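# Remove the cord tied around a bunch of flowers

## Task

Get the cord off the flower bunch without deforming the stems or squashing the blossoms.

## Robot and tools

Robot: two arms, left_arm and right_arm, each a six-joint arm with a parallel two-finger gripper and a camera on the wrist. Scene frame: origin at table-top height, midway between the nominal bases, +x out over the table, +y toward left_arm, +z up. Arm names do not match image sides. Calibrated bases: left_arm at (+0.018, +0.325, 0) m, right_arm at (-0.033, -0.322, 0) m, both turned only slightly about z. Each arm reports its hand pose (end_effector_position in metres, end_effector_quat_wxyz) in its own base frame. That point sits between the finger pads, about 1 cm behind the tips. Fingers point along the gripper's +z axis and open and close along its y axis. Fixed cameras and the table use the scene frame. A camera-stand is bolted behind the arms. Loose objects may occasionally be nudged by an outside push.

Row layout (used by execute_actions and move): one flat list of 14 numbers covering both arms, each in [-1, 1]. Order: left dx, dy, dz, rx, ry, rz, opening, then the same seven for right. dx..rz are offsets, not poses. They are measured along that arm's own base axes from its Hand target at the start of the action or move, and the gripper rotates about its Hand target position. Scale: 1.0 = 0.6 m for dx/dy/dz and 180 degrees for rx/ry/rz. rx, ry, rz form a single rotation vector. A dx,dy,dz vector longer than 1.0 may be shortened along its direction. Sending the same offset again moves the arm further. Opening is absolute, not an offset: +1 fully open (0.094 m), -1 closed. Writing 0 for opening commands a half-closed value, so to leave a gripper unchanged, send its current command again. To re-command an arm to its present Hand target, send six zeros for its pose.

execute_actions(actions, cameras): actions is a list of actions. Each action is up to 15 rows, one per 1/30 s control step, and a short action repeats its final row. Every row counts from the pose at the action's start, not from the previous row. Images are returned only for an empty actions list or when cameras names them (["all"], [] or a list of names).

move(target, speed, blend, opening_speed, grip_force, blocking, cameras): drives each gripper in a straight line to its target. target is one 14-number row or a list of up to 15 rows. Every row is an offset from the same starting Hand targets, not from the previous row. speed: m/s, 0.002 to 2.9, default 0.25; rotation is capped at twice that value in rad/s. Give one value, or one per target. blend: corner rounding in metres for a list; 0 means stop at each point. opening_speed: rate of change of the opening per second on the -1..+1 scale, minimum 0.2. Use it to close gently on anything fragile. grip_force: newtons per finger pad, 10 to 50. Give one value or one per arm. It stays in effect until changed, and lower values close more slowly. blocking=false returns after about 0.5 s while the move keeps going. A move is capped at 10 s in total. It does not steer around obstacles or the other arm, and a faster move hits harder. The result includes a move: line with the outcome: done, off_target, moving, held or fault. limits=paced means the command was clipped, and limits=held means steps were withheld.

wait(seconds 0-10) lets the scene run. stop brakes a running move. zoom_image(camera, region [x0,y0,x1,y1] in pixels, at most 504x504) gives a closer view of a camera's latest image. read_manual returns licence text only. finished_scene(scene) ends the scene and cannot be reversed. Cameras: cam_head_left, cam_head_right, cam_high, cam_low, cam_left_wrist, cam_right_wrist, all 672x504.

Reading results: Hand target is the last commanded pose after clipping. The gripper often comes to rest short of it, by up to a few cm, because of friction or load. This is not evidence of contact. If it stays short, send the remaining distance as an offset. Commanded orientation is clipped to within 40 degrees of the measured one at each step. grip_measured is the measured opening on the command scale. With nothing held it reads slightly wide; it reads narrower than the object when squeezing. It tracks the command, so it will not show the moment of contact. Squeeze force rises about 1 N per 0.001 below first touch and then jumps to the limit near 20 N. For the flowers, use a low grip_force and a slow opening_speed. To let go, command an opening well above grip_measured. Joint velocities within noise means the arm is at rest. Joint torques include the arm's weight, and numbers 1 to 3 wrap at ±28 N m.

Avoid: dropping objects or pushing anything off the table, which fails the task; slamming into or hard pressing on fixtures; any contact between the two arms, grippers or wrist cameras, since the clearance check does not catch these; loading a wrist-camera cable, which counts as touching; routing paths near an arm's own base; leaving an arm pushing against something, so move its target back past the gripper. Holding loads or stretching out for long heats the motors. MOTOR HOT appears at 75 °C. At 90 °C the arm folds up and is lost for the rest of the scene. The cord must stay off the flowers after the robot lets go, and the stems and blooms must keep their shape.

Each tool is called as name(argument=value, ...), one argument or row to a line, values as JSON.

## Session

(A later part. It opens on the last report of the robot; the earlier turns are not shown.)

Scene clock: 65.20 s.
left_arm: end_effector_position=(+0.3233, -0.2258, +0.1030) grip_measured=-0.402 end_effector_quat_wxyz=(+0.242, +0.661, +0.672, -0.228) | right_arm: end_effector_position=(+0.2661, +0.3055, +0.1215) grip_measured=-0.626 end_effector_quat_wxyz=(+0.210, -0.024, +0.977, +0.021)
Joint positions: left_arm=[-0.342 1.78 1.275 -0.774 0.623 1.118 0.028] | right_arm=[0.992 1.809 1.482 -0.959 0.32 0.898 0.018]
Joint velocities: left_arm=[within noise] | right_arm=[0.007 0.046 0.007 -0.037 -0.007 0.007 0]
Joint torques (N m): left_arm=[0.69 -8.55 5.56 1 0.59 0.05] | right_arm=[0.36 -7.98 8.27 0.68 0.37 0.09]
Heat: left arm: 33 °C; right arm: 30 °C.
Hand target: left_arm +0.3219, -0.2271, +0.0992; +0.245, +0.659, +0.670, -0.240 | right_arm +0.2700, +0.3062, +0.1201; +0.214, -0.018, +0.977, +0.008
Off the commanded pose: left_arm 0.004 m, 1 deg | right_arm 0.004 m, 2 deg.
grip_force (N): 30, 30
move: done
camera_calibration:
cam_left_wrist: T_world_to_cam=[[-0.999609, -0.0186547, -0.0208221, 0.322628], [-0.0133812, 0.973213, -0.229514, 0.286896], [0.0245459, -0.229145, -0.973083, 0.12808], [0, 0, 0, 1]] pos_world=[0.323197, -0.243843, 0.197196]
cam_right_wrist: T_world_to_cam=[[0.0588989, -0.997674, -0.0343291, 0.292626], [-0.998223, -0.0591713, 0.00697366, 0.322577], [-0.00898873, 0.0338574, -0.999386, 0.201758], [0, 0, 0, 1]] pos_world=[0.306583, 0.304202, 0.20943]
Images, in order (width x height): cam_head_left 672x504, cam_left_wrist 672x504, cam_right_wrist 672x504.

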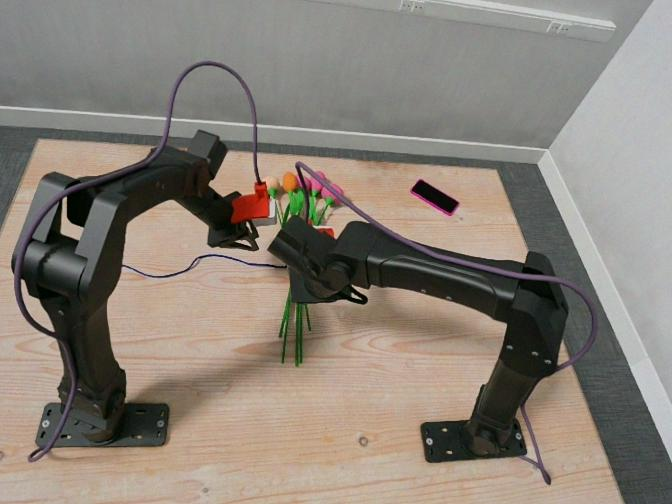

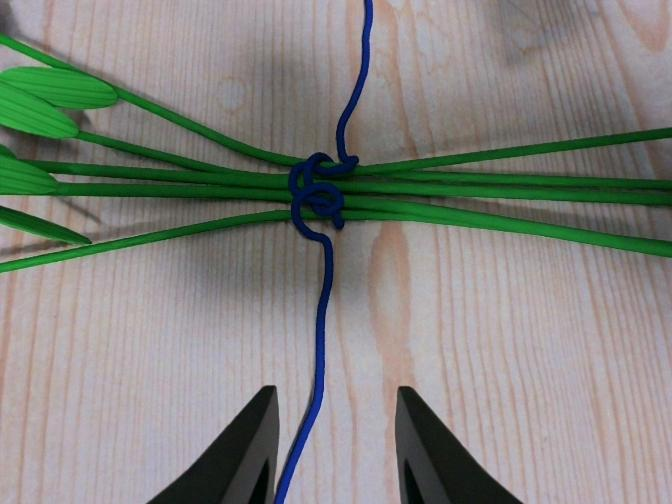

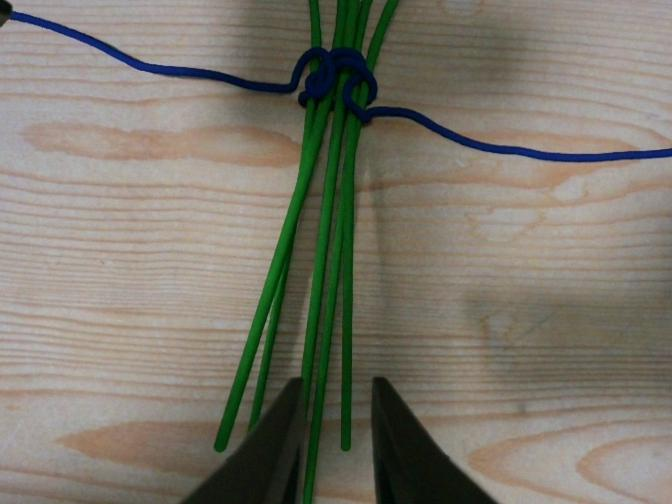

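move(
  target=[
    [0.001,-0.04,-0.05,0,0,0,-0.72,-0.0133,0.008,-0.1,0,0,0,-0.38],
    [0.002,-0.0875,-0.107,0,0,0,-0.72,-0.0133,0.008,-0.18,0,0,0,-0.38],
  ],
  cameras=["cam_left_wrist","cam_right_wrist"],
  speed=[0.15, 0.1],
  blend=[0.02, 0],
)

zoom_image(
  camera="cam_left_wrist",
  region=[240, 260, 440, 410],
)

Scene clock: 68.13 s.
left_arm: end_effector_position=(+0.3258, -0.2777, +0.0396) grip_measured=-0.718 end_effector_quat_wxyz=(+0.246, +0.660, +0.670, -0.233) | right_arm: end_effector_position=(+0.2626, +0.3160, +0.0262) grip_measured=-0.382 end_effector_quat_wxyz=(+0.212, -0.020, +0.977, +0.025)
Joint positions: left_arm=[-0.471 1.934 1.191 -0.448 0.592 0.968 0.013] | right_arm=[1.016 1.925 1.239 -0.6 0.327 0.927 0.029]
Joint torques (N m): left_arm=[-0.28 -9.66 5.09 1.25 0.49 -0.06] | right_arm=[0.5 -8.43 4.25 0.95 0.39 0.1]
Heat: left arm: 33 °C; right arm: 31 °C.
Hand target: left_arm +0.3231, -0.2796, +0.0351; +0.245, +0.659, +0.670, -0.240 | right_arm +0.2621, +0.3110, +0.0122; +0.214, -0.018, +0.977, +0.009
Off the commanded pose: left_arm 0.006 m, 1 deg | right_arm 0.015 m, 2 deg.
grip_force (N): 30, 30
move: off_target (right_arm)
camera_calibration:
cam_left_wrist: T_world_to_cam=[[-0.999677, -0.0165922, -0.0192284, 0.323377], [-0.0114634, 0.970369, -0.241357, 0.32191], [0.0226633, -0.241059, -0.970246, 0.0516321], [0, 0, 0, 1]] pos_world=[0.325793, -0.294559, 0.134009]
cam_right_wrist: T_world_to_cam=[[0.0544488, -0.997592, -0.0429656, 0.301381], [-0.998506, -0.0546001, 0.0023557, 0.319195], [-0.00469595, 0.0427731, -0.999074, 0.102125], [0, 0, 0, 1]] pos_world=[0.302787, 0.313715, 0.114228]
Images, in order (width x height): cam_left_wrist 672x504, cam_right_wrist 672x504.

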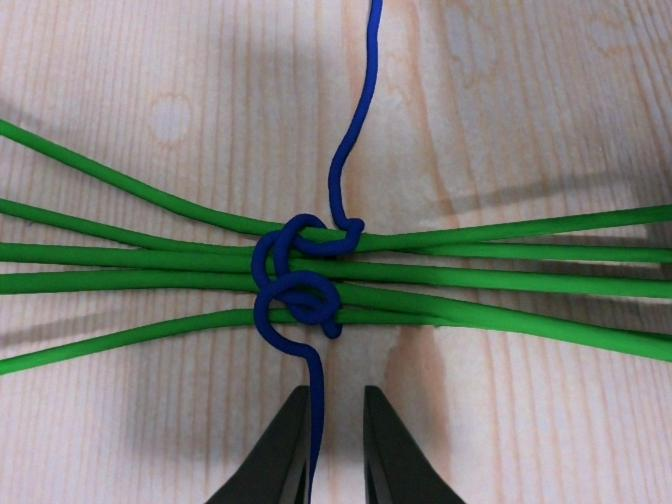

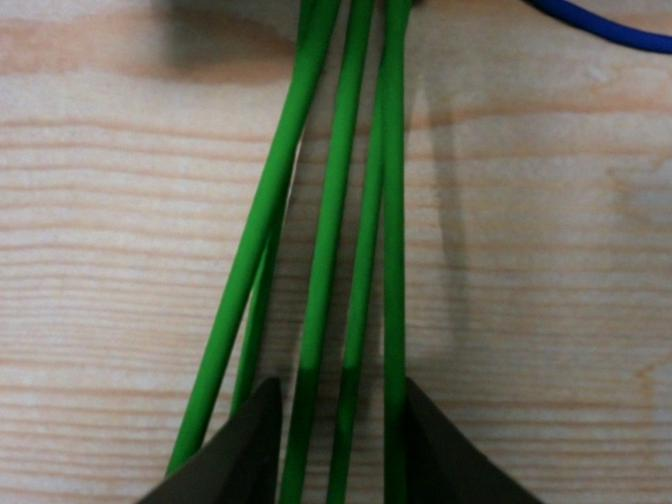

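Scaled by 2.520 from the camera's 672x504 image, which has a finer 960x720 frame.

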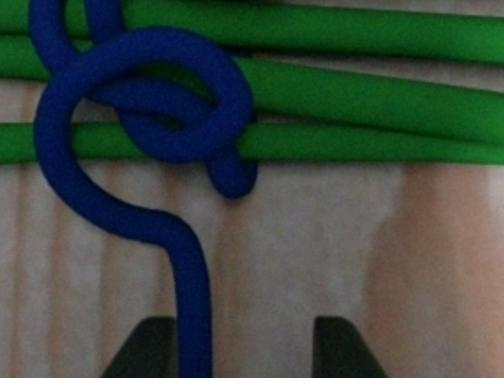

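move(
  target=[
    [0,0.003,-0.0485,0,0,0,-0.72,0.0,-0.004,-0.027,0,0,0,-0.38],
    [0.055,0.003,-0.0485,0,0,0,-0.72,0.0,-0.004,-0.027,0,0,0,-0.68],
    [0.055,0.02,0.02,0,0,0,-0.72,0,-0.004,-0.027,0,0,0,-0.68],
  ],
  cameras=["cam_left_wrist","cam_right_wrist"],
  speed=[0.08, 0.06, 0.12],
  grip_force=[30, 22],
)

Scene clock: 72.93 s.
left_arm: end_effector_position=(+0.3432, -0.2620, +0.0192) grip_measured=-0.718 end_effector_quat_wxyz=(+0.211, +0.653, +0.684, -0.247) | right_arm: end_effector_position=(+0.2670, +0.3163, +0.0190) grip_measured=-0.678 end_effector_quat_wxyz=(+0.227, -0.017, +0.973, +0.028)
Joint positions: left_arm=[-0.411 2.053 1.302 -0.555 0.614 1.029 0.013] | right_arm=[1.017 1.935 1.208 -0.536 0.35 0.927 0.015]
Joint torques (N m): left_arm=[0.4 -15.75 8.99 0.71 0.51 0.07] | right_arm=[0.06 -7.34 3.44 1 0.17 0.05]
Heat: left arm: 33 °C; right arm: 30 °C.
Hand target: left_arm +0.3561, -0.2675, +0.0470; +0.245, +0.659, +0.670, -0.240 | right_arm +0.2620, +0.3086, -0.0041; +0.214, -0.018, +0.977, +0.008
Off the commanded pose: left_arm 0.031 m, 4 deg | right_arm 0.025 m, 3 deg.
grip_force (N): 30, 22
move: off_target (left_arm, right_arm); target 2's new opening was sent with right_arm's hand 0.024 m and 3 deg from that target
camera_calibration:
cam_left_wrist: T_world_to_cam=[[-0.998225, -0.0223072, 0.0552149, 0.337179], [-0.0334682, 0.977057, -0.210331, 0.310705], [-0.0492562, -0.211805, -0.97607, 0.0676818], [0, 0, 0, 1]] pos_world=[0.350313, -0.281719, 0.112796]
cam_right_wrist: T_world_to_cam=[[0.0500869, -0.997566, -0.0485155, 0.30247], [-0.998391, -0.0487163, -0.0290341, 0.322257], [0.0265999, 0.0498917, -0.9984, 0.0843552], [0, 0, 0, 1]] pos_world=[0.304344, 0.313224, 0.108251]
Images, in order (width x height): cam_left_wrist 672x504, cam_right_wrist 672x504.

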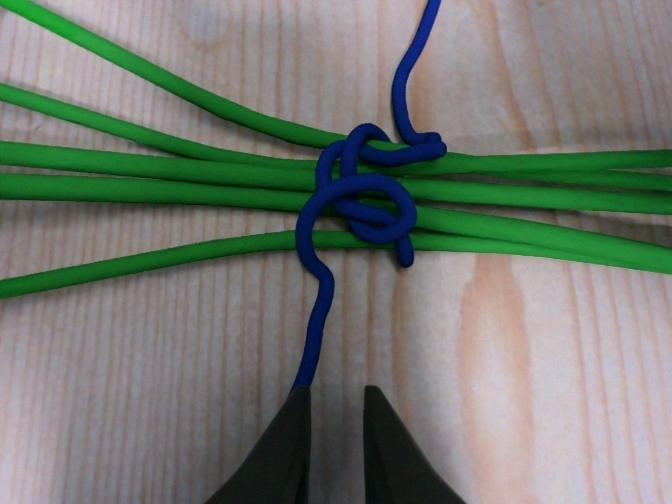

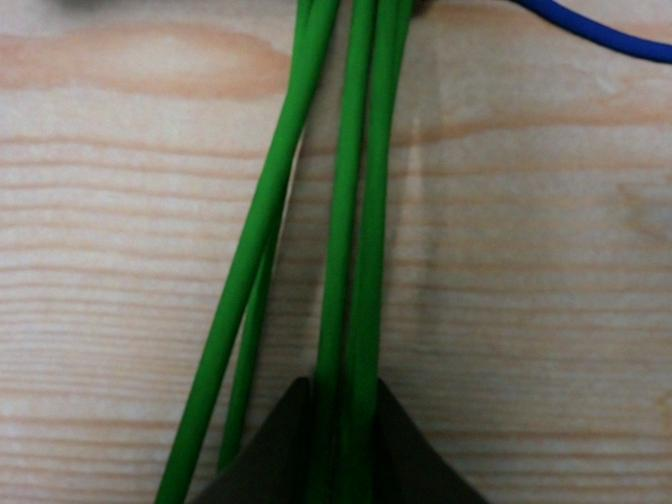

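move(
  target=[
    [-0.018,0.008,0.025,0,0,0,-0.72,0,0,0,0,0,0,-0.68],
    [-0.052,-0.0225,-0.0167,0,0,0,-0.72,0,0,0,0,0,0,-0.68],
  ],
  cameras=["cam_left_wrist"],
  speed=[0.1, 0.1],
)

zoom_image(
  camera="cam_left_wrist",
  region=[240, 260, 440, 410],
)

Scene clock: 75.33 s.
left_arm: end_effector_position=(+0.3230, -0.2785, +0.0230) grip_measured=-0.718 end_effector_quat_wxyz=(+0.224, +0.659, +0.676, -0.240) | right_arm: end_effector_position=(+0.2670, +0.3163, +0.0190) grip_measured=-0.678 end_effector_quat_wxyz=(+0.227, -0.017, +0.973, +0.028)
Joint positions: left_arm=[-0.476 1.985 1.205 -0.457 0.592 0.967 0.013] | right_arm=[1.017 1.935 1.208 -0.536 0.35 0.927 0.015]
Joint torques (N m): left_arm=[0.12 -14.64 5.15 1.16 0.42 -0.05] | right_arm=[0.06 -7.45 3.43 1.02 0.16 0.05]
Heat: left arm: 33 °C; right arm: 30 °C.
Hand target: left_arm +0.3249, -0.2812, +0.0371; +0.245, +0.659, +0.670, -0.240 | right_arm +0.2620, +0.3086, -0.0041; +0.214, -0.018, +0.977, +0.008
Off the commanded pose: left_arm 0.014 m, 2 deg | right_arm 0.025 m, 3 deg.
grip_force (N): 30, 22
move: off_target (left_arm, right_arm)
camera_calibration:
cam_left_wrist: T_world_to_cam=[[-0.999675, -0.0129276, 0.0219877, 0.320321], [-0.0174556, 0.975299, -0.220198, 0.32145], [-0.018598, -0.22051, -0.975207, 0.0545534], [0, 0, 0, 1]] pos_world=[0.326842, -0.297339, 0.11694]
Images, in order (width x height): cam_left_wrist 672x504.

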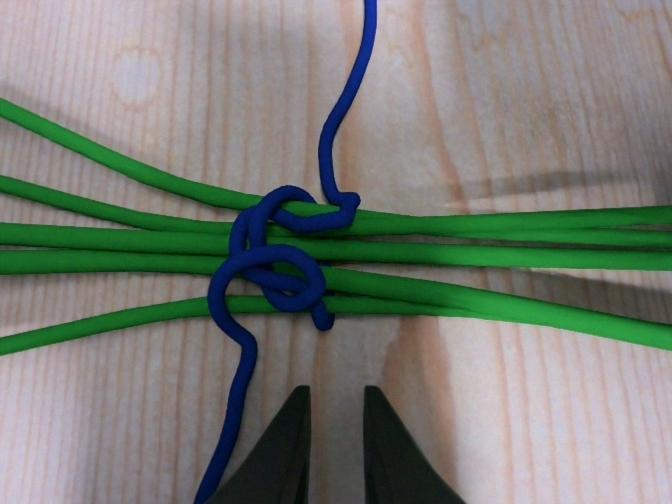

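Scaled by 2.520 from the camera's 672x504 image, which has a finer 960x720 frame.

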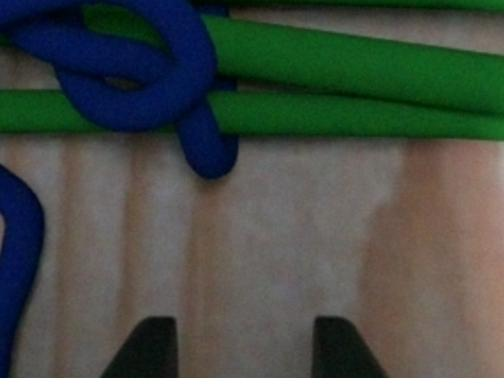

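move(
  target=[0.004,-0.018,-0.012,0,0,0,-0.72,0,0,0,0,0,0,-0.68],
  cameras=["cam_left_wrist"],
  speed=0.06,
)

zoom_image(
  camera="cam_left_wrist",
  region=[240, 260, 440, 410],
)

Scene clock: 76.63 s.
left_arm: end_effector_position=(+0.3247, -0.2867, +0.0247) grip_measured=-0.718 end_effector_quat_wxyz=(+0.233, +0.659, +0.675, -0.237) | right_arm: end_effector_position=(+0.2670, +0.3163, +0.0190) grip_measured=-0.678 end_effector_quat_wxyz=(+0.227, -0.017, +0.973, +0.028)
Joint positions: left_arm=[-0.494 1.985 1.205 -0.424 0.584 0.941 0.013] | right_arm=[1.017 1.935 1.208 -0.536 0.35 0.927 0.015]
Joint torques (N m): left_arm=[-0.28 -11.25 6.65 1.2 0.45 -0.07] | right_arm=[0.03 -7.45 3.45 1.02 0.17 0.04]
Heat: left arm: 33 °C; right arm: 30 °C.
Hand target: left_arm +0.3274, -0.2919, +0.0299; +0.245, +0.659, +0.670, -0.240 | right_arm +0.2620, +0.3086, -0.0041; +0.214, -0.018, +0.977, +0.008
Off the commanded pose: left_arm 0.008 m, 1 deg | right_arm 0.025 m, 3 deg.
grip_force (N): 30, 22
move: off_target (right_arm)
camera_calibration:
cam_left_wrist: T_world_to_cam=[[-0.999829, -0.0175653, 0.00577901, 0.32097], [-0.0184216, 0.973309, -0.228758, 0.329827], [-0.00160658, -0.228825, -0.973466, 0.0465057], [0, 0, 0, 1]] pos_world=[0.327066, -0.304744, 0.118867]
Images, in order (width x height): cam_left_wrist 672x504.

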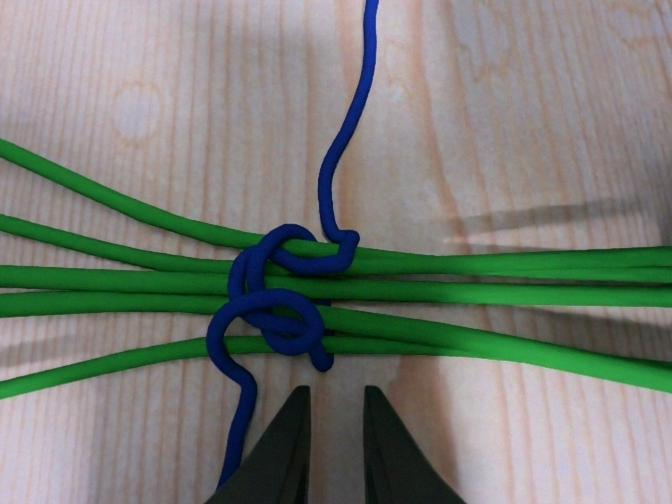

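Scaled by 2.520 from the camera's 672x504 image, which has a finer 960x720 frame.

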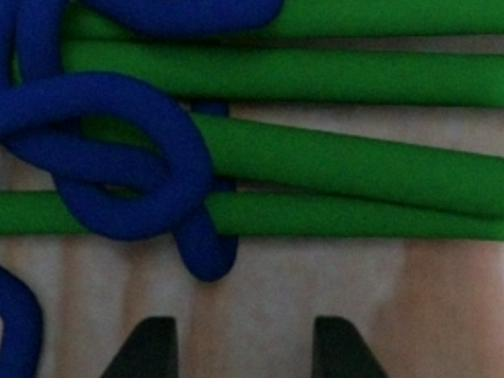

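move(
  target=[0.0042,-0.014,-0.014,0,0,0,-0.72,0,0,0,0,0,0,-0.68],
  cameras=["cam_left_wrist"],
  speed=0.06,
)

zoom_image(
  camera="cam_left_wrist",
  region=[240, 290, 440, 440],
)

Scene clock: 77.87 s.
left_arm: end_effector_position=(+0.3250, -0.2933, +0.0187) grip_measured=-0.718 end_effector_quat_wxyz=(+0.234, +0.659, +0.675, -0.236) | right_arm: end_effector_position=(+0.2670, +0.3163, +0.0190) grip_measured=-0.678 end_effector_quat_wxyz=(+0.227, -0.017, +0.973, +0.028)
Joint positions: left_arm=[-0.51 2.005 1.205 -0.392 0.577 0.922 0.013] | right_arm=[1.017 1.935 1.208 -0.536 0.35 0.927 0.015]
Joint torques (N m): left_arm=[-0.58 -9.88 7.57 1.24 0.46 -0.04] | right_arm=[0.05 -7.43 3.47 1.01 0.17 0.06]
Heat: left arm: 33 °C; right arm: 30 °C.
Hand target: left_arm +0.3299, -0.3003, +0.0214; +0.245, +0.659, +0.670, -0.240 | right_arm +0.2620, +0.3086, -0.0041; +0.214, -0.018, +0.977, +0.008
Off the commanded pose: left_arm 0.009 m, 1 deg | right_arm 0.025 m, 3 deg.
grip_force (N): 30, 22
move: off_target (right_arm)
camera_calibration:
cam_left_wrist: T_world_to_cam=[[-0.99982, -0.0187178, 0.00318961, 0.320926], [-0.0189504, 0.973165, -0.229326, 0.334953], [0.00118846, -0.229345, -0.973345, 0.0379938], [0, 0, 0, 1]] pos_world=[0.32717, -0.311244, 0.112771]
Images, in order (width x height): cam_left_wrist 672x504.

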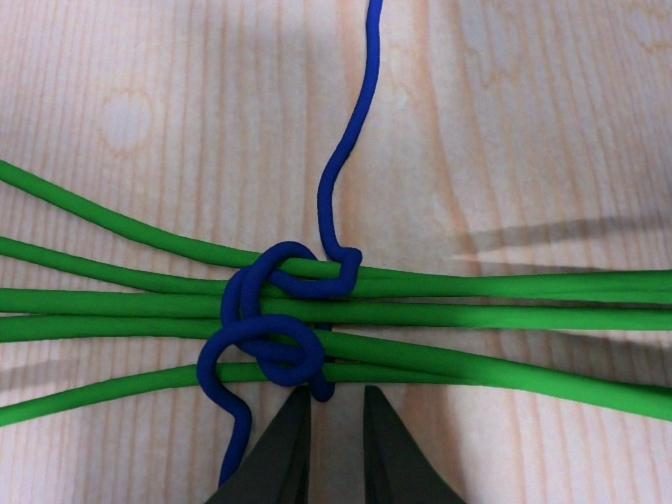

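Scaled by 2.520 from the camera's 672x504 image, which has a finer 960x720 frame.

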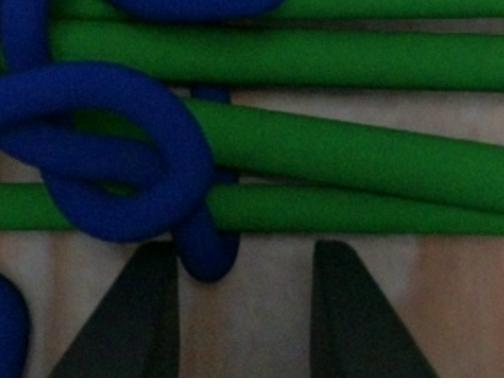

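move(
  target=[
    [0.002,-0.008,-0.004,0,0,0,-0.72,0,0,0,0,0,0,-0.68],
    [0.002,-0.008,-0.004,0,0,0,-1,0,0,0,0,0,0,-0.68],
  ],
  cameras=["cam_left_wrist"],
  speed=0.05,
  opening_speed=0.4,
)

zoom_image(
  camera="cam_left_wrist",
  region=[240, 290, 440, 440],
)

Scene clock: 79.83 s.
left_arm: end_effector_position=(+0.3243, -0.2963, +0.0155) grip_measured=-0.931 end_effector_quat_wxyz=(+0.233, +0.658, +0.676, -0.236) | right_arm: end_effector_position=(+0.2670, +0.3163, +0.0190) grip_measured=-0.678 end_effector_quat_wxyz=(+0.227, -0.017, +0.973, +0.028)
Joint positions: left_arm=[-0.518 2.014 1.205 -0.38 0.573 0.912 0.003] | right_arm=[1.017 1.935 1.208 -0.536 0.35 0.927 0.015]
Joint torques (N m): left_arm=[-0.62 -9.52 8.09 1.22 0.41 -0.02] | right_arm=[-0.02 -7.39 3.43 0.98 0.15 0.05]
Heat: left arm: 33 °C; right arm: 30 °C.
Hand target: left_arm +0.3310, -0.3051, +0.0189; +0.244, +0.659, +0.670, -0.240 | right_arm +0.2620, +0.3086, -0.0041; +0.214, -0.018, +0.977, +0.008
Off the commanded pose: left_arm 0.012 m, 2 deg | right_arm 0.025 m, 3 deg.
grip_force (N): 30, 22
move: off_target (left_arm, right_arm); target 2's new opening was sent with left_arm's hand 0.012 m and 2 deg from that target
camera_calibration:
cam_left_wrist: T_world_to_cam=[[-0.999781, -0.0201927, 0.00556742, 0.319638], [-0.0209296, 0.973606, -0.227274, 0.337902], [-0.000831197, -0.227341, -0.973815, 0.0355807], [0, 0, 0, 1]] pos_world=[0.326669, -0.31444, 0.109666]
Images, in order (width x height): cam_left_wrist 672x504.

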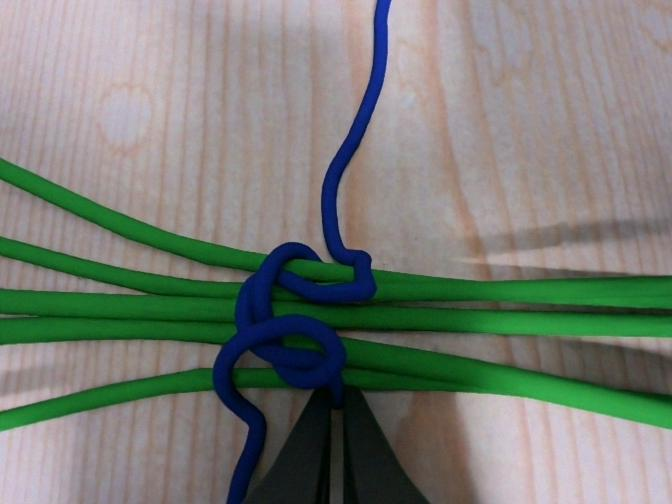

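Scaled by 2.520 from the camera's 672x504 image, which has a finer 960x720 frame.

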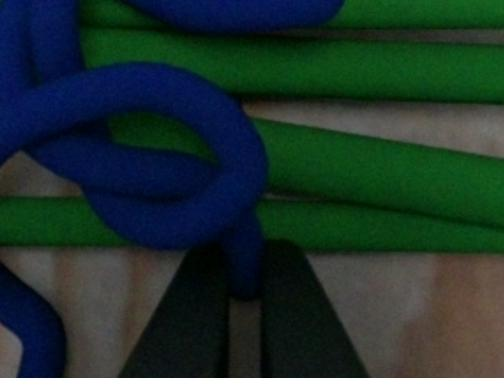

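move(
  target=[0.05,0.035,0.01,0,0,0,-1,0,0,0,0,0,0,-0.68],
  cameras=["cam_left_wrist","cam_right_wrist","cam_high"],
  speed=0.05,
)

zoom_image(
  camera="cam_left_wrist",
  region=[240, 200, 440, 400],
)

Scene clock: 81.37 s.
left_arm: end_effector_position=(+0.3526, -0.2799, +0.0191) grip_measured=-0.931 end_effector_quat_wxyz=(+0.234, +0.658, +0.676, -0.235) | right_arm: end_effector_position=(+0.2670, +0.3163, +0.0190) grip_measured=-0.678 end_effector_quat_wxyz=(+0.227, -0.017, +0.973, +0.028)
Joint positions: left_arm=[-0.447 2.069 1.312 -0.472 0.596 0.99 0.003] | right_arm=[1.017 1.935 1.208 -0.536 0.35 0.927 0.015]
Joint torques (N m): left_arm=[0.34 -10.41 9.4 0.9 0.56 0.08] | right_arm=[0.05 -7.35 3.38 1 0.19 0.05]
Heat: left arm: 33 °C; right arm: 30 °C.
Hand target: left_arm +0.3610, -0.2841, +0.0250; +0.245, +0.659, +0.670, -0.240 | right_arm +0.2620, +0.3086, -0.0041; +0.214, -0.018, +0.977, +0.008
Off the commanded pose: left_arm 0.011 m, 1 deg | right_arm 0.025 m, 3 deg.
grip_force (N): 30, 22
move: off_target (left_arm, right_arm)
camera_calibration:
cam_left_wrist: T_world_to_cam=[[-0.99974, -0.0226735, 0.00257303, 0.347632], [-0.0226644, 0.973529, -0.227438, 0.324025], [0.00265189, -0.227437, -0.973789, 0.0414545], [0, 0, 0, 1]] pos_world=[0.354776, -0.298137, 0.113169]
cam_right_wrist: T_world_to_cam=[[0.0500869, -0.997566, -0.0485155, 0.30247], [-0.998391, -0.0487163, -0.0290341, 0.322257], [0.0265999, 0.0498917, -0.9984, 0.0843552], [0, 0, 0, 1]] pos_world=[0.304344, 0.313224, 0.108251]
Images, in order (width x height): cam_high 672x504, cam_left_wrist 672x504, cam_right_wrist 672x504.

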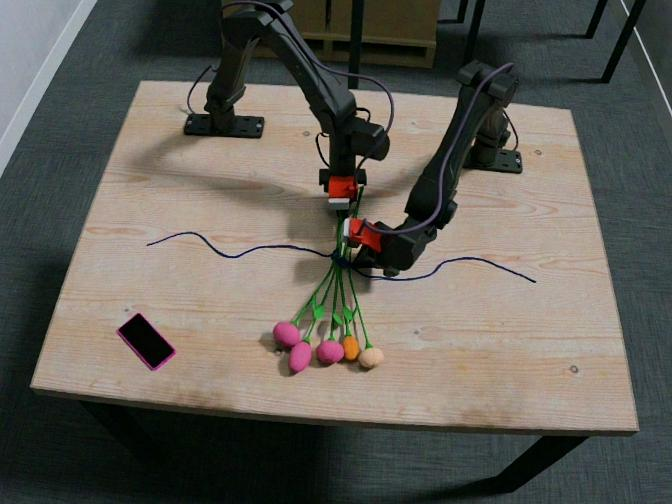

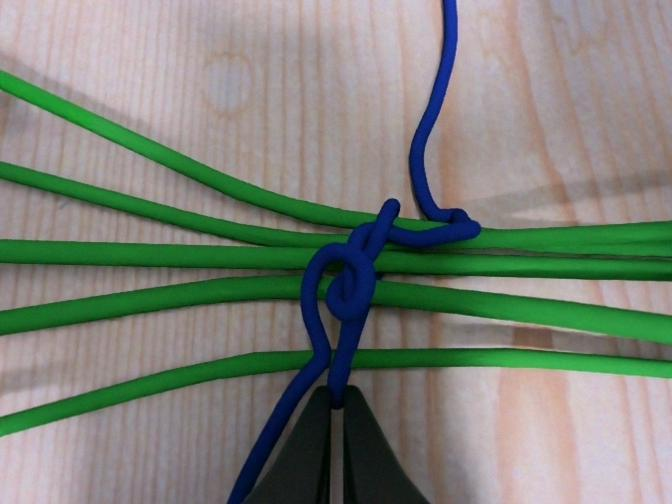

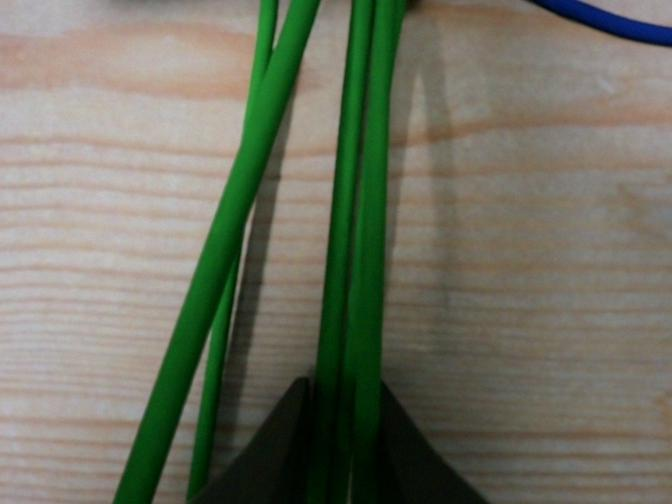

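Scaled by 2.520 from the camera's 672x504 image, which has a finer 960x720 frame.

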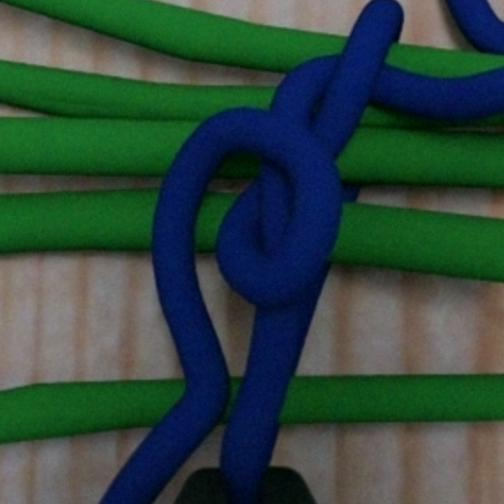

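move(
  target=[0.03,0.055,0.01,0,0,0,-1,0,0,0,0,0,0,-0.68],
  cameras=["cam_left_wrist","cam_right_wrist","cam_high"],
  speed=0.05,
)

zoom_image(
  camera="cam_left_wrist",
  region=[240, 200, 440, 400],
)

Scene clock: 82.97 s.
left_arm: end_effector_position=(+0.3704, -0.2478, +0.0251) grip_measured=-0.931 end_effector_quat_wxyz=(+0.234, +0.658, +0.676, -0.236) | right_arm: end_effector_position=(+0.2676, +0.3173, +0.0191) grip_measured=-0.678 end_effector_quat_wxyz=(+0.228, -0.017, +0.973, +0.030)
Joint positions: left_arm=[-0.353 2.084 1.369 -0.578 0.626 1.1 0.003] | right_arm=[1.017 1.935 1.208 -0.531 0.35 0.927 0.015]
Joint torques (N m): left_arm=[0.84 -10.24 9.31 0.75 0.59 0.06] | right_arm=[0.01 -7.5 3.54 0.97 0.14 0.05]
Heat: left arm: 33 °C; right arm: 30 °C.
Hand target: left_arm +0.3791, -0.2511, +0.0310; +0.245, +0.659, +0.670, -0.240 | right_arm +0.2620, +0.3086, -0.0041; +0.214, -0.018, +0.977, +0.008
Off the commanded pose: left_arm 0.011 m, 2 deg | right_arm 0.025 m, 3 deg.
grip_force (N): 30, 22
move: off_target (left_arm, right_arm)
camera_calibration:
cam_left_wrist: T_world_to_cam=[[-0.999756, -0.0217589, 0.00379764, 0.366343], [-0.022052, 0.973478, -0.227716, 0.294263], [0.00125793, -0.227744, -0.97372, 0.0550992], [0, 0, 0, 1]] pos_world=[0.372673, -0.265938, 0.119268]
cam_right_wrist: T_world_to_cam=[[0.050239, -0.997368, -0.0522872, 0.303366], [-0.998316, -0.0486289, -0.0316238, 0.322927], [0.0289978, 0.0537879, -0.998131, 0.0825307], [0, 0, 0, 1]] pos_world=[0.304749, 0.313832, 0.108451]
Images, in order (width x height): cam_high 672x504, cam_left_wrist 672x504, cam_right_wrist 672x504.

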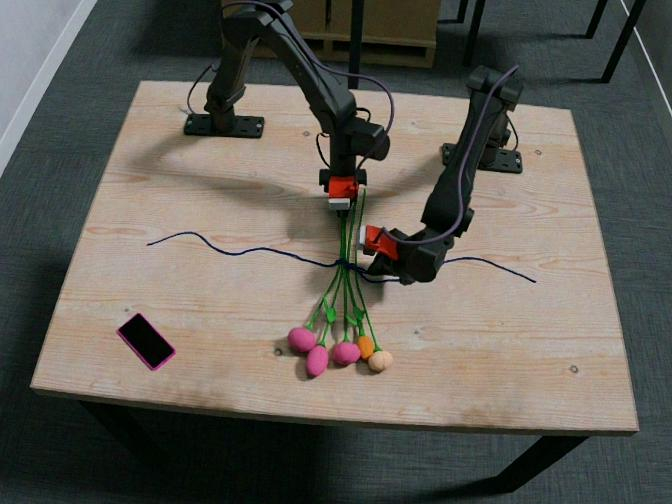

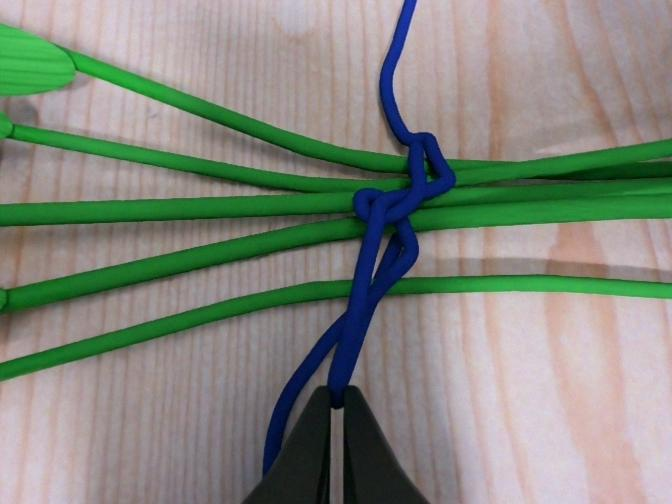

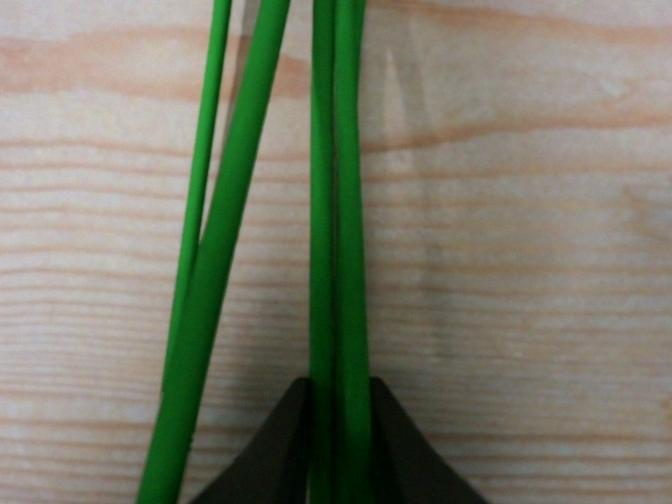

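Scaled by 2.520 from the camera's 672x504 image, which has a finer 960x720 frame.

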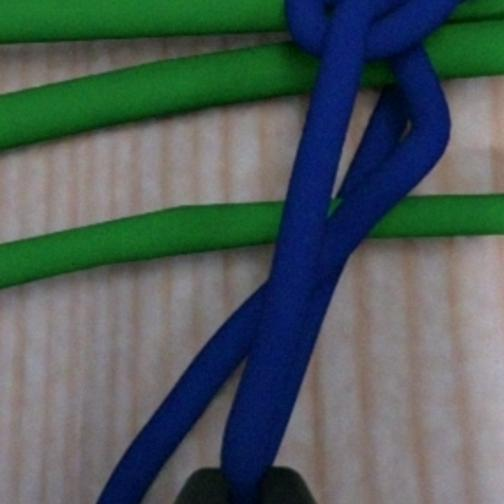

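move(
  target=[0.01,0.1,0.005,0,0,0,-1,0,0,0,0,0,0,-0.68],
  cameras=["cam_left_wrist","cam_right_wrist","cam_high"],
  speed=0.06,
)

zoom_image(
  camera="cam_left_wrist",
  region=[240, 50, 500, 300],
)

Scene clock: 84.80 s.
left_arm: end_effector_position=(+0.3764, -0.1880, +0.0228) grip_measured=-0.931 end_effector_quat_wxyz=(+0.228, +0.656, +0.678, -0.239) | right_arm: end_effector_position=(+0.2679, +0.3177, +0.0193) grip_measured=-0.678 end_effector_quat_wxyz=(+0.229, -0.017, +0.973, +0.031)
Joint positions: left_arm=[-0.2 2.084 1.369 -0.702 0.658 1.285 0.003] | right_arm=[1.017 1.935 1.208 -0.529 0.35 0.927 0.015]
Joint torques (N m): left_arm=[0.39 -11.7 8.47 0.54 0.64 0.05] | right_arm=[0.03 -7.49 3.41 0.95 0.17 0.07]
Heat: left arm: 33 °C; right arm: 30 °C.
Hand target: left_arm +0.3851, -0.1910, +0.0340; +0.245, +0.659, +0.670, -0.239 | right_arm +0.2620, +0.3086, -0.0041; +0.214, -0.018, +0.977, +0.008
Off the commanded pose: left_arm 0.014 m, 2 deg | right_arm 0.026 m, 3 deg.
grip_force (N): 30, 22
move: off_target (left_arm, right_arm)
camera_calibration:
cam_left_wrist: T_world_to_cam=[[-0.999618, -0.0220655, 0.0166366, 0.373312], [-0.0252303, 0.974334, -0.22369, 0.236958], [-0.0112738, -0.224025, -0.974518, 0.0718874], [0, 0, 0, 1]] pos_world=[0.379959, -0.206534, 0.11685]
cam_right_wrist: T_world_to_cam=[[0.0502719, -0.997262, -0.0542293, 0.303837], [-0.998279, -0.048533, -0.0329216, 0.323249], [0.0301995, 0.055791, -0.997986, 0.0816964], [0, 0, 0, 1]] pos_world=[0.304951, 0.314135, 0.108651]
Images, in order (width x height): cam_high 672x504, cam_left_wrist 672x504, cam_right_wrist 672x504.

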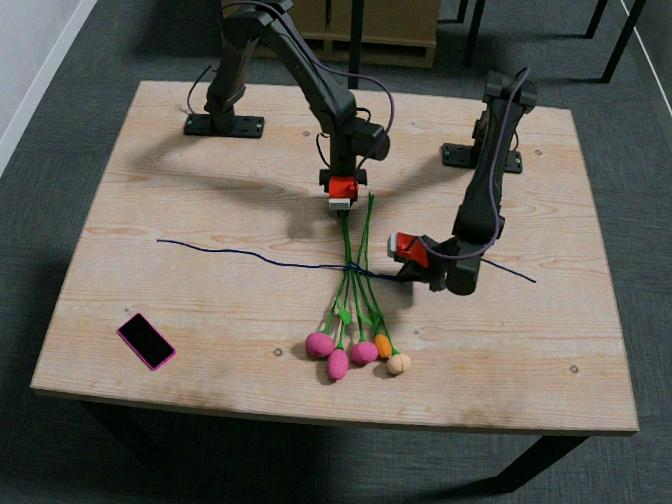

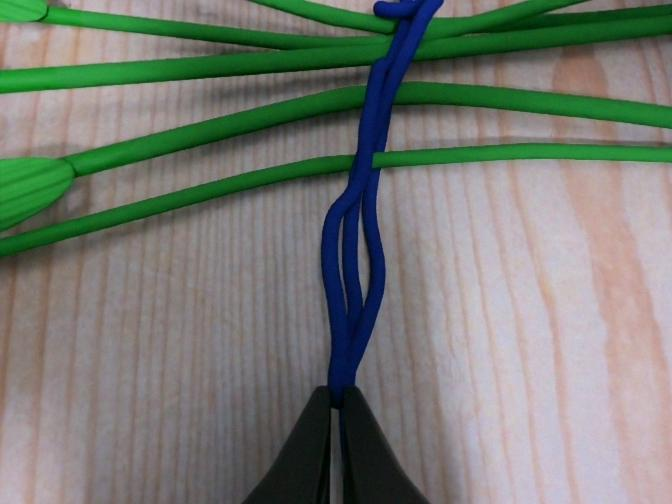

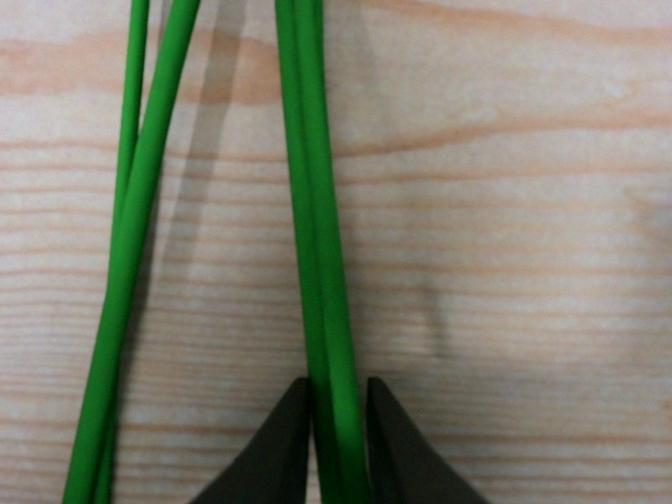

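Scaled by 1.938 from the camera's 672x504 image, which has a finer 960x720 frame.

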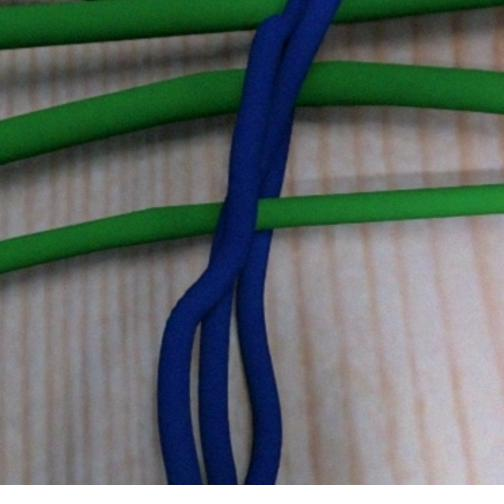

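move(
  target=[
    [0,0,0,0,0,0,-1,0,0,0,0,0,0,-0.25],
    [0,0,0,0,0,0,-1,0,0,0.2,0,0,0,-0.2],
    [-0.1,0,0,0,0,0,-1,0.0,-0.2,0.22,0,0,0,-0.2],
    [-0.33,0.0,0.005,0,0,0,-1,0.0,-0.25,0.22,0,0,0,-0.2],
  ],
  cameras=["cam_left_wrist","cam_head_left","cam_high"],
  speed=[0.1, 0.2, 0.15, 0.08],
  blend=[0, 0.02, 0.01, 0],
)

Scene clock: 91.33 s.
left_arm: end_effector_position=(+0.1895, -0.1886, +0.0336) grip_measured=-0.931 end_effector_quat_wxyz=(+0.235, +0.659, +0.675, -0.236) | right_arm: end_effector_position=(+0.2626, +0.1607, +0.1263) grip_measured=-0.202 end_effector_quat_wxyz=(+0.207, -0.018, +0.978, +0.002)
Joint positions: left_arm=[-0.385 1.381 0.568 -0.456 0.619 1.065 0.003] | right_arm=[0.692 1.392 1.069 -0.913 0.252 0.612 0.038]
Joint torques (N m): left_arm=[-0.53 -6.43 5.07 1.02 0.5 -0.15] | right_arm=[-0.58 -8.24 4.52 1.03 0.09 -0.07]
Heat: left arm: 33 °C; right arm: 30 °C.
Hand target: left_arm +0.1871, -0.1911, +0.0371; +0.245, +0.659, +0.670, -0.240 | right_arm +0.2620, +0.1586, +0.1280; +0.214, -0.018, +0.977, +0.009
Off the commanded pose: left_arm 0.005 m, 1 deg | right_arm 0.003 m, 1 deg.
grip_force (N): 30, 22
move: done; blend cut to 0 m at target 2; target 2's new opening was sent with right_arm's hand 0.011 m and 1 deg from that target
camera_calibration:
cam_left_wrist: T_world_to_cam=[[-0.999826, -0.0185622, 0.00173323, 0.187485], [-0.0184617, 0.972884, -0.230555, 0.233843], [0.00259339, -0.230547, -0.973058, 0.076239], [0, 0, 0, 1]] pos_world=[0.191572, -0.206445, 0.127774]
Images, in order (width x height): cam_head_left 672x504, cam_high 672x504, cam_left_wrist 672x504.

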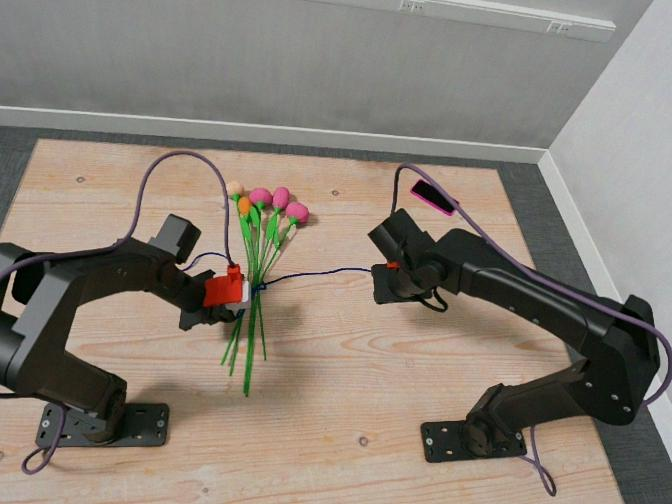

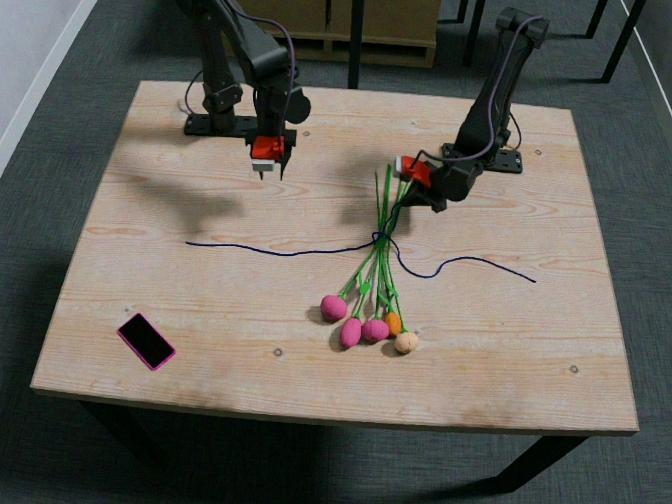

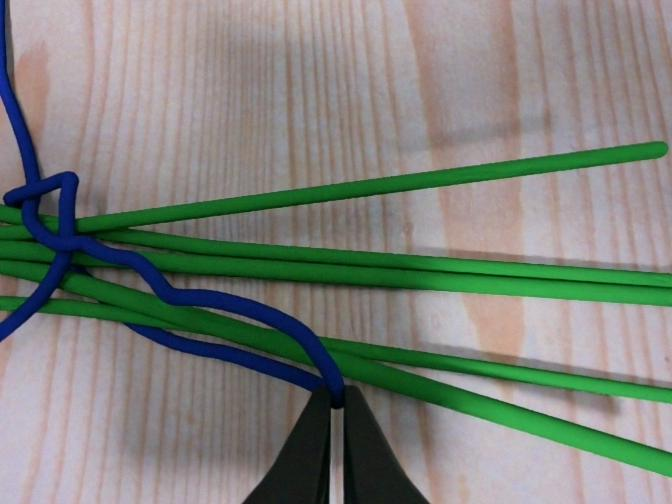

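move(
  target=[-0.18,0.01,0.005,0,0,0,-1,0.0,0,0,0,0,0,-0.2],
  cameras=["cam_left_wrist","cam_head_left","cam_high"],
  speed=0.07,
)

zoom_image(
  camera="cam_head_left",
  region=[180, 240, 320, 410],
)

Scene clock: 95.13 s.
left_arm: end_effector_position=(+0.0839, -0.1862, +0.0431) grip_measured=-0.931 end_effector_quat_wxyz=(+0.250, +0.659, +0.670, -0.234) | right_arm: end_effector_position=(+0.2626, +0.1607, +0.1263) grip_measured=-0.202 end_effector_quat_wxyz=(+0.207, -0.018, +0.978, +0.002)
Joint positions: left_arm=[-0.735 0.735 0.28 -0.585 0.478 0.688 0.003] | right_arm=[0.692 1.392 1.069 -0.913 0.252 0.612 0.038]
Joint torques (N m): left_arm=[-0.44 -0.84 6.04 1.19 0.33 -0.09] | right_arm=[-0.55 -8.29 4.56 1.03 0.09 -0.1]
Heat: left arm: 33 °C; right arm: 30 °C.
Hand target: left_arm +0.0791, -0.1850, +0.0400; +0.245, +0.659, +0.670, -0.240 | right_arm +0.2620, +0.1586, +0.1280; +0.214, -0.018, +0.977, +0.009
Off the commanded pose: left_arm 0.006 m, 1 deg | right_arm 0.003 m, 1 deg.
grip_force (N): 30, 22
move: done
camera_calibration:
cam_left_wrist: T_world_to_cam=[[-0.999566, -0.0194996, -0.0220915, 0.0827574], [-0.0133971, 0.968491, -0.248688, 0.231334], [0.0262447, -0.248284, -0.968332, 0.0808223], [0, 0, 0, 1]] pos_world=[0.0836995, -0.202364, 0.137621]
Images, in order (width x height): cam_head_left 672x504, cam_high 672x504, cam_left_wrist 672x504.

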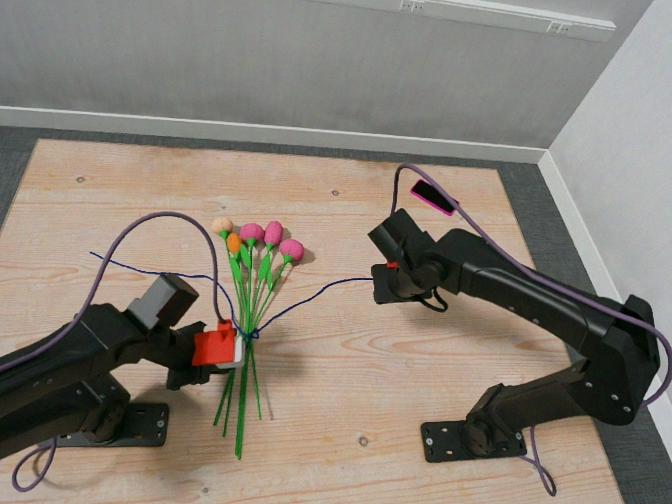

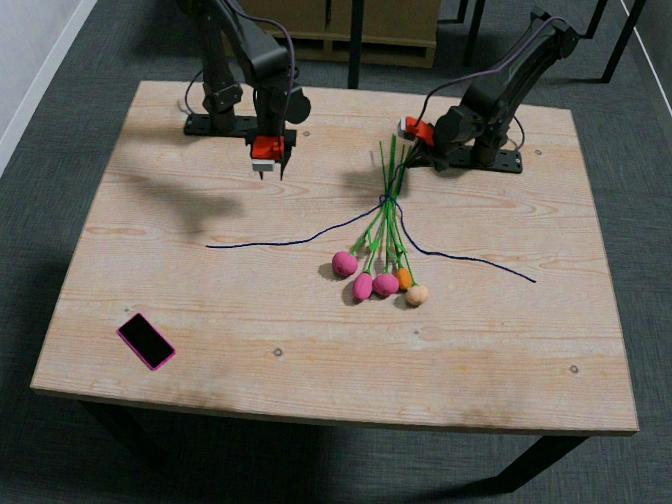

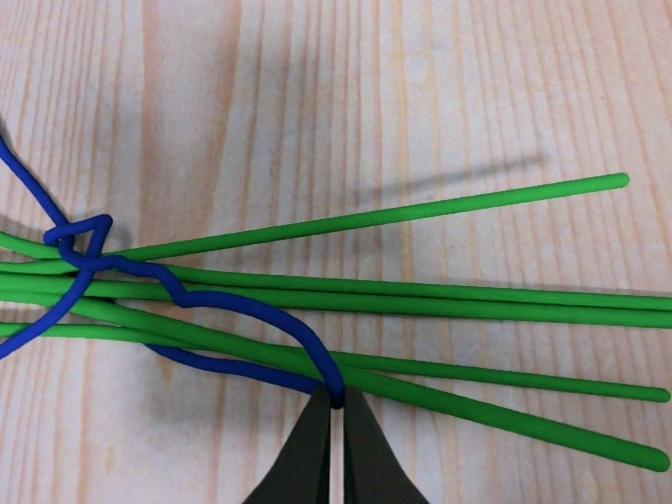

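Scaled by 2.965 from the camera's 672x504 image, which has a finer 960x720 frame.

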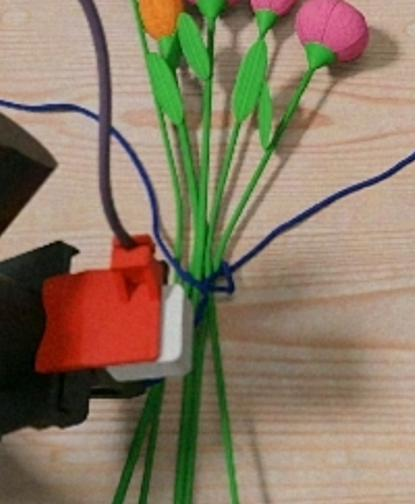

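move(
  target=[0,0,0,0,0,0,-1,-0.02,0.394,-0.01,-0.0057,0.1365,-0.0115,0.1],
  cameras=["cam_right_wrist","cam_head_right"],
  speed=0.2,
)

Scene clock: 98.13 s.
left_arm: end_effector_position=(+0.0838, -0.1861, +0.0430) grip_measured=-0.931 end_effector_quat_wxyz=(+0.249, +0.659, +0.670, -0.234) | right_arm: end_effector_position=(+0.2508, +0.3947, +0.1308) grip_measured=+0.098 end_effector_quat_wxyz=(+0.025, -0.006, +0.999, +0.031)
Joint positions: left_arm=[-0.735 0.735 0.28 -0.585 0.478 0.687 0.003] | right_arm=[1.006 2.36 2.427 -1.558 0.009 0.993 0.052]
Joint torques (N m): left_arm=[-0.7 -0.88 6.08 1.17 0.38 -0.06] | right_arm=[-0.08 -11.99 7.38 0.28 -0.08 0.09]
Heat: left arm: 32 °C; right arm: 30 °C.
Hand target: left_arm +0.0790, -0.1850, +0.0400; +0.244, +0.659, +0.670, -0.240 | right_arm +0.2501, +0.3949, +0.1219; +0.001, +0.000, +1.000, +0.000
Off the commanded pose: left_arm 0.006 m, 1 deg | right_arm 0.009 m, 5 deg.
joint sent to its limit (right arm) — joint 4 (wrist pitch), lower limit. The joint targets are off in orientation, not in position.
grip_force (N): 30, 22
move: off_target (right_arm)
camera_calibration:
cam_right_wrist: T_world_to_cam=[[0.0167296, -0.997718, -0.0654121, 0.397511], [-0.9281, -0.0398328, 0.370194, 0.239865], [-0.371955, 0.0545158, -0.926649, 0.281261], [0, 0, 0, 1]] pos_world=[0.320585, 0.390825, 0.197836]
Images, in order (width x height): cam_head_right 672x504, cam_right_wrist 672x504.

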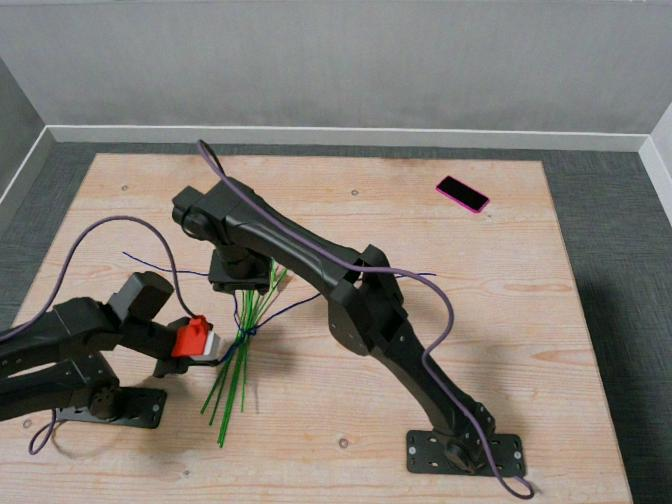

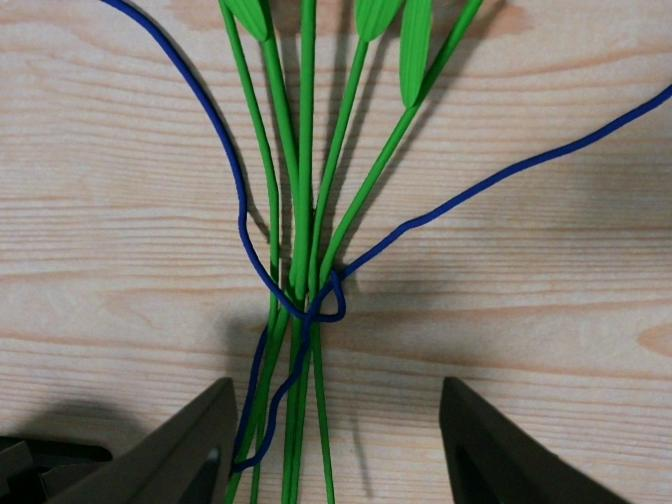

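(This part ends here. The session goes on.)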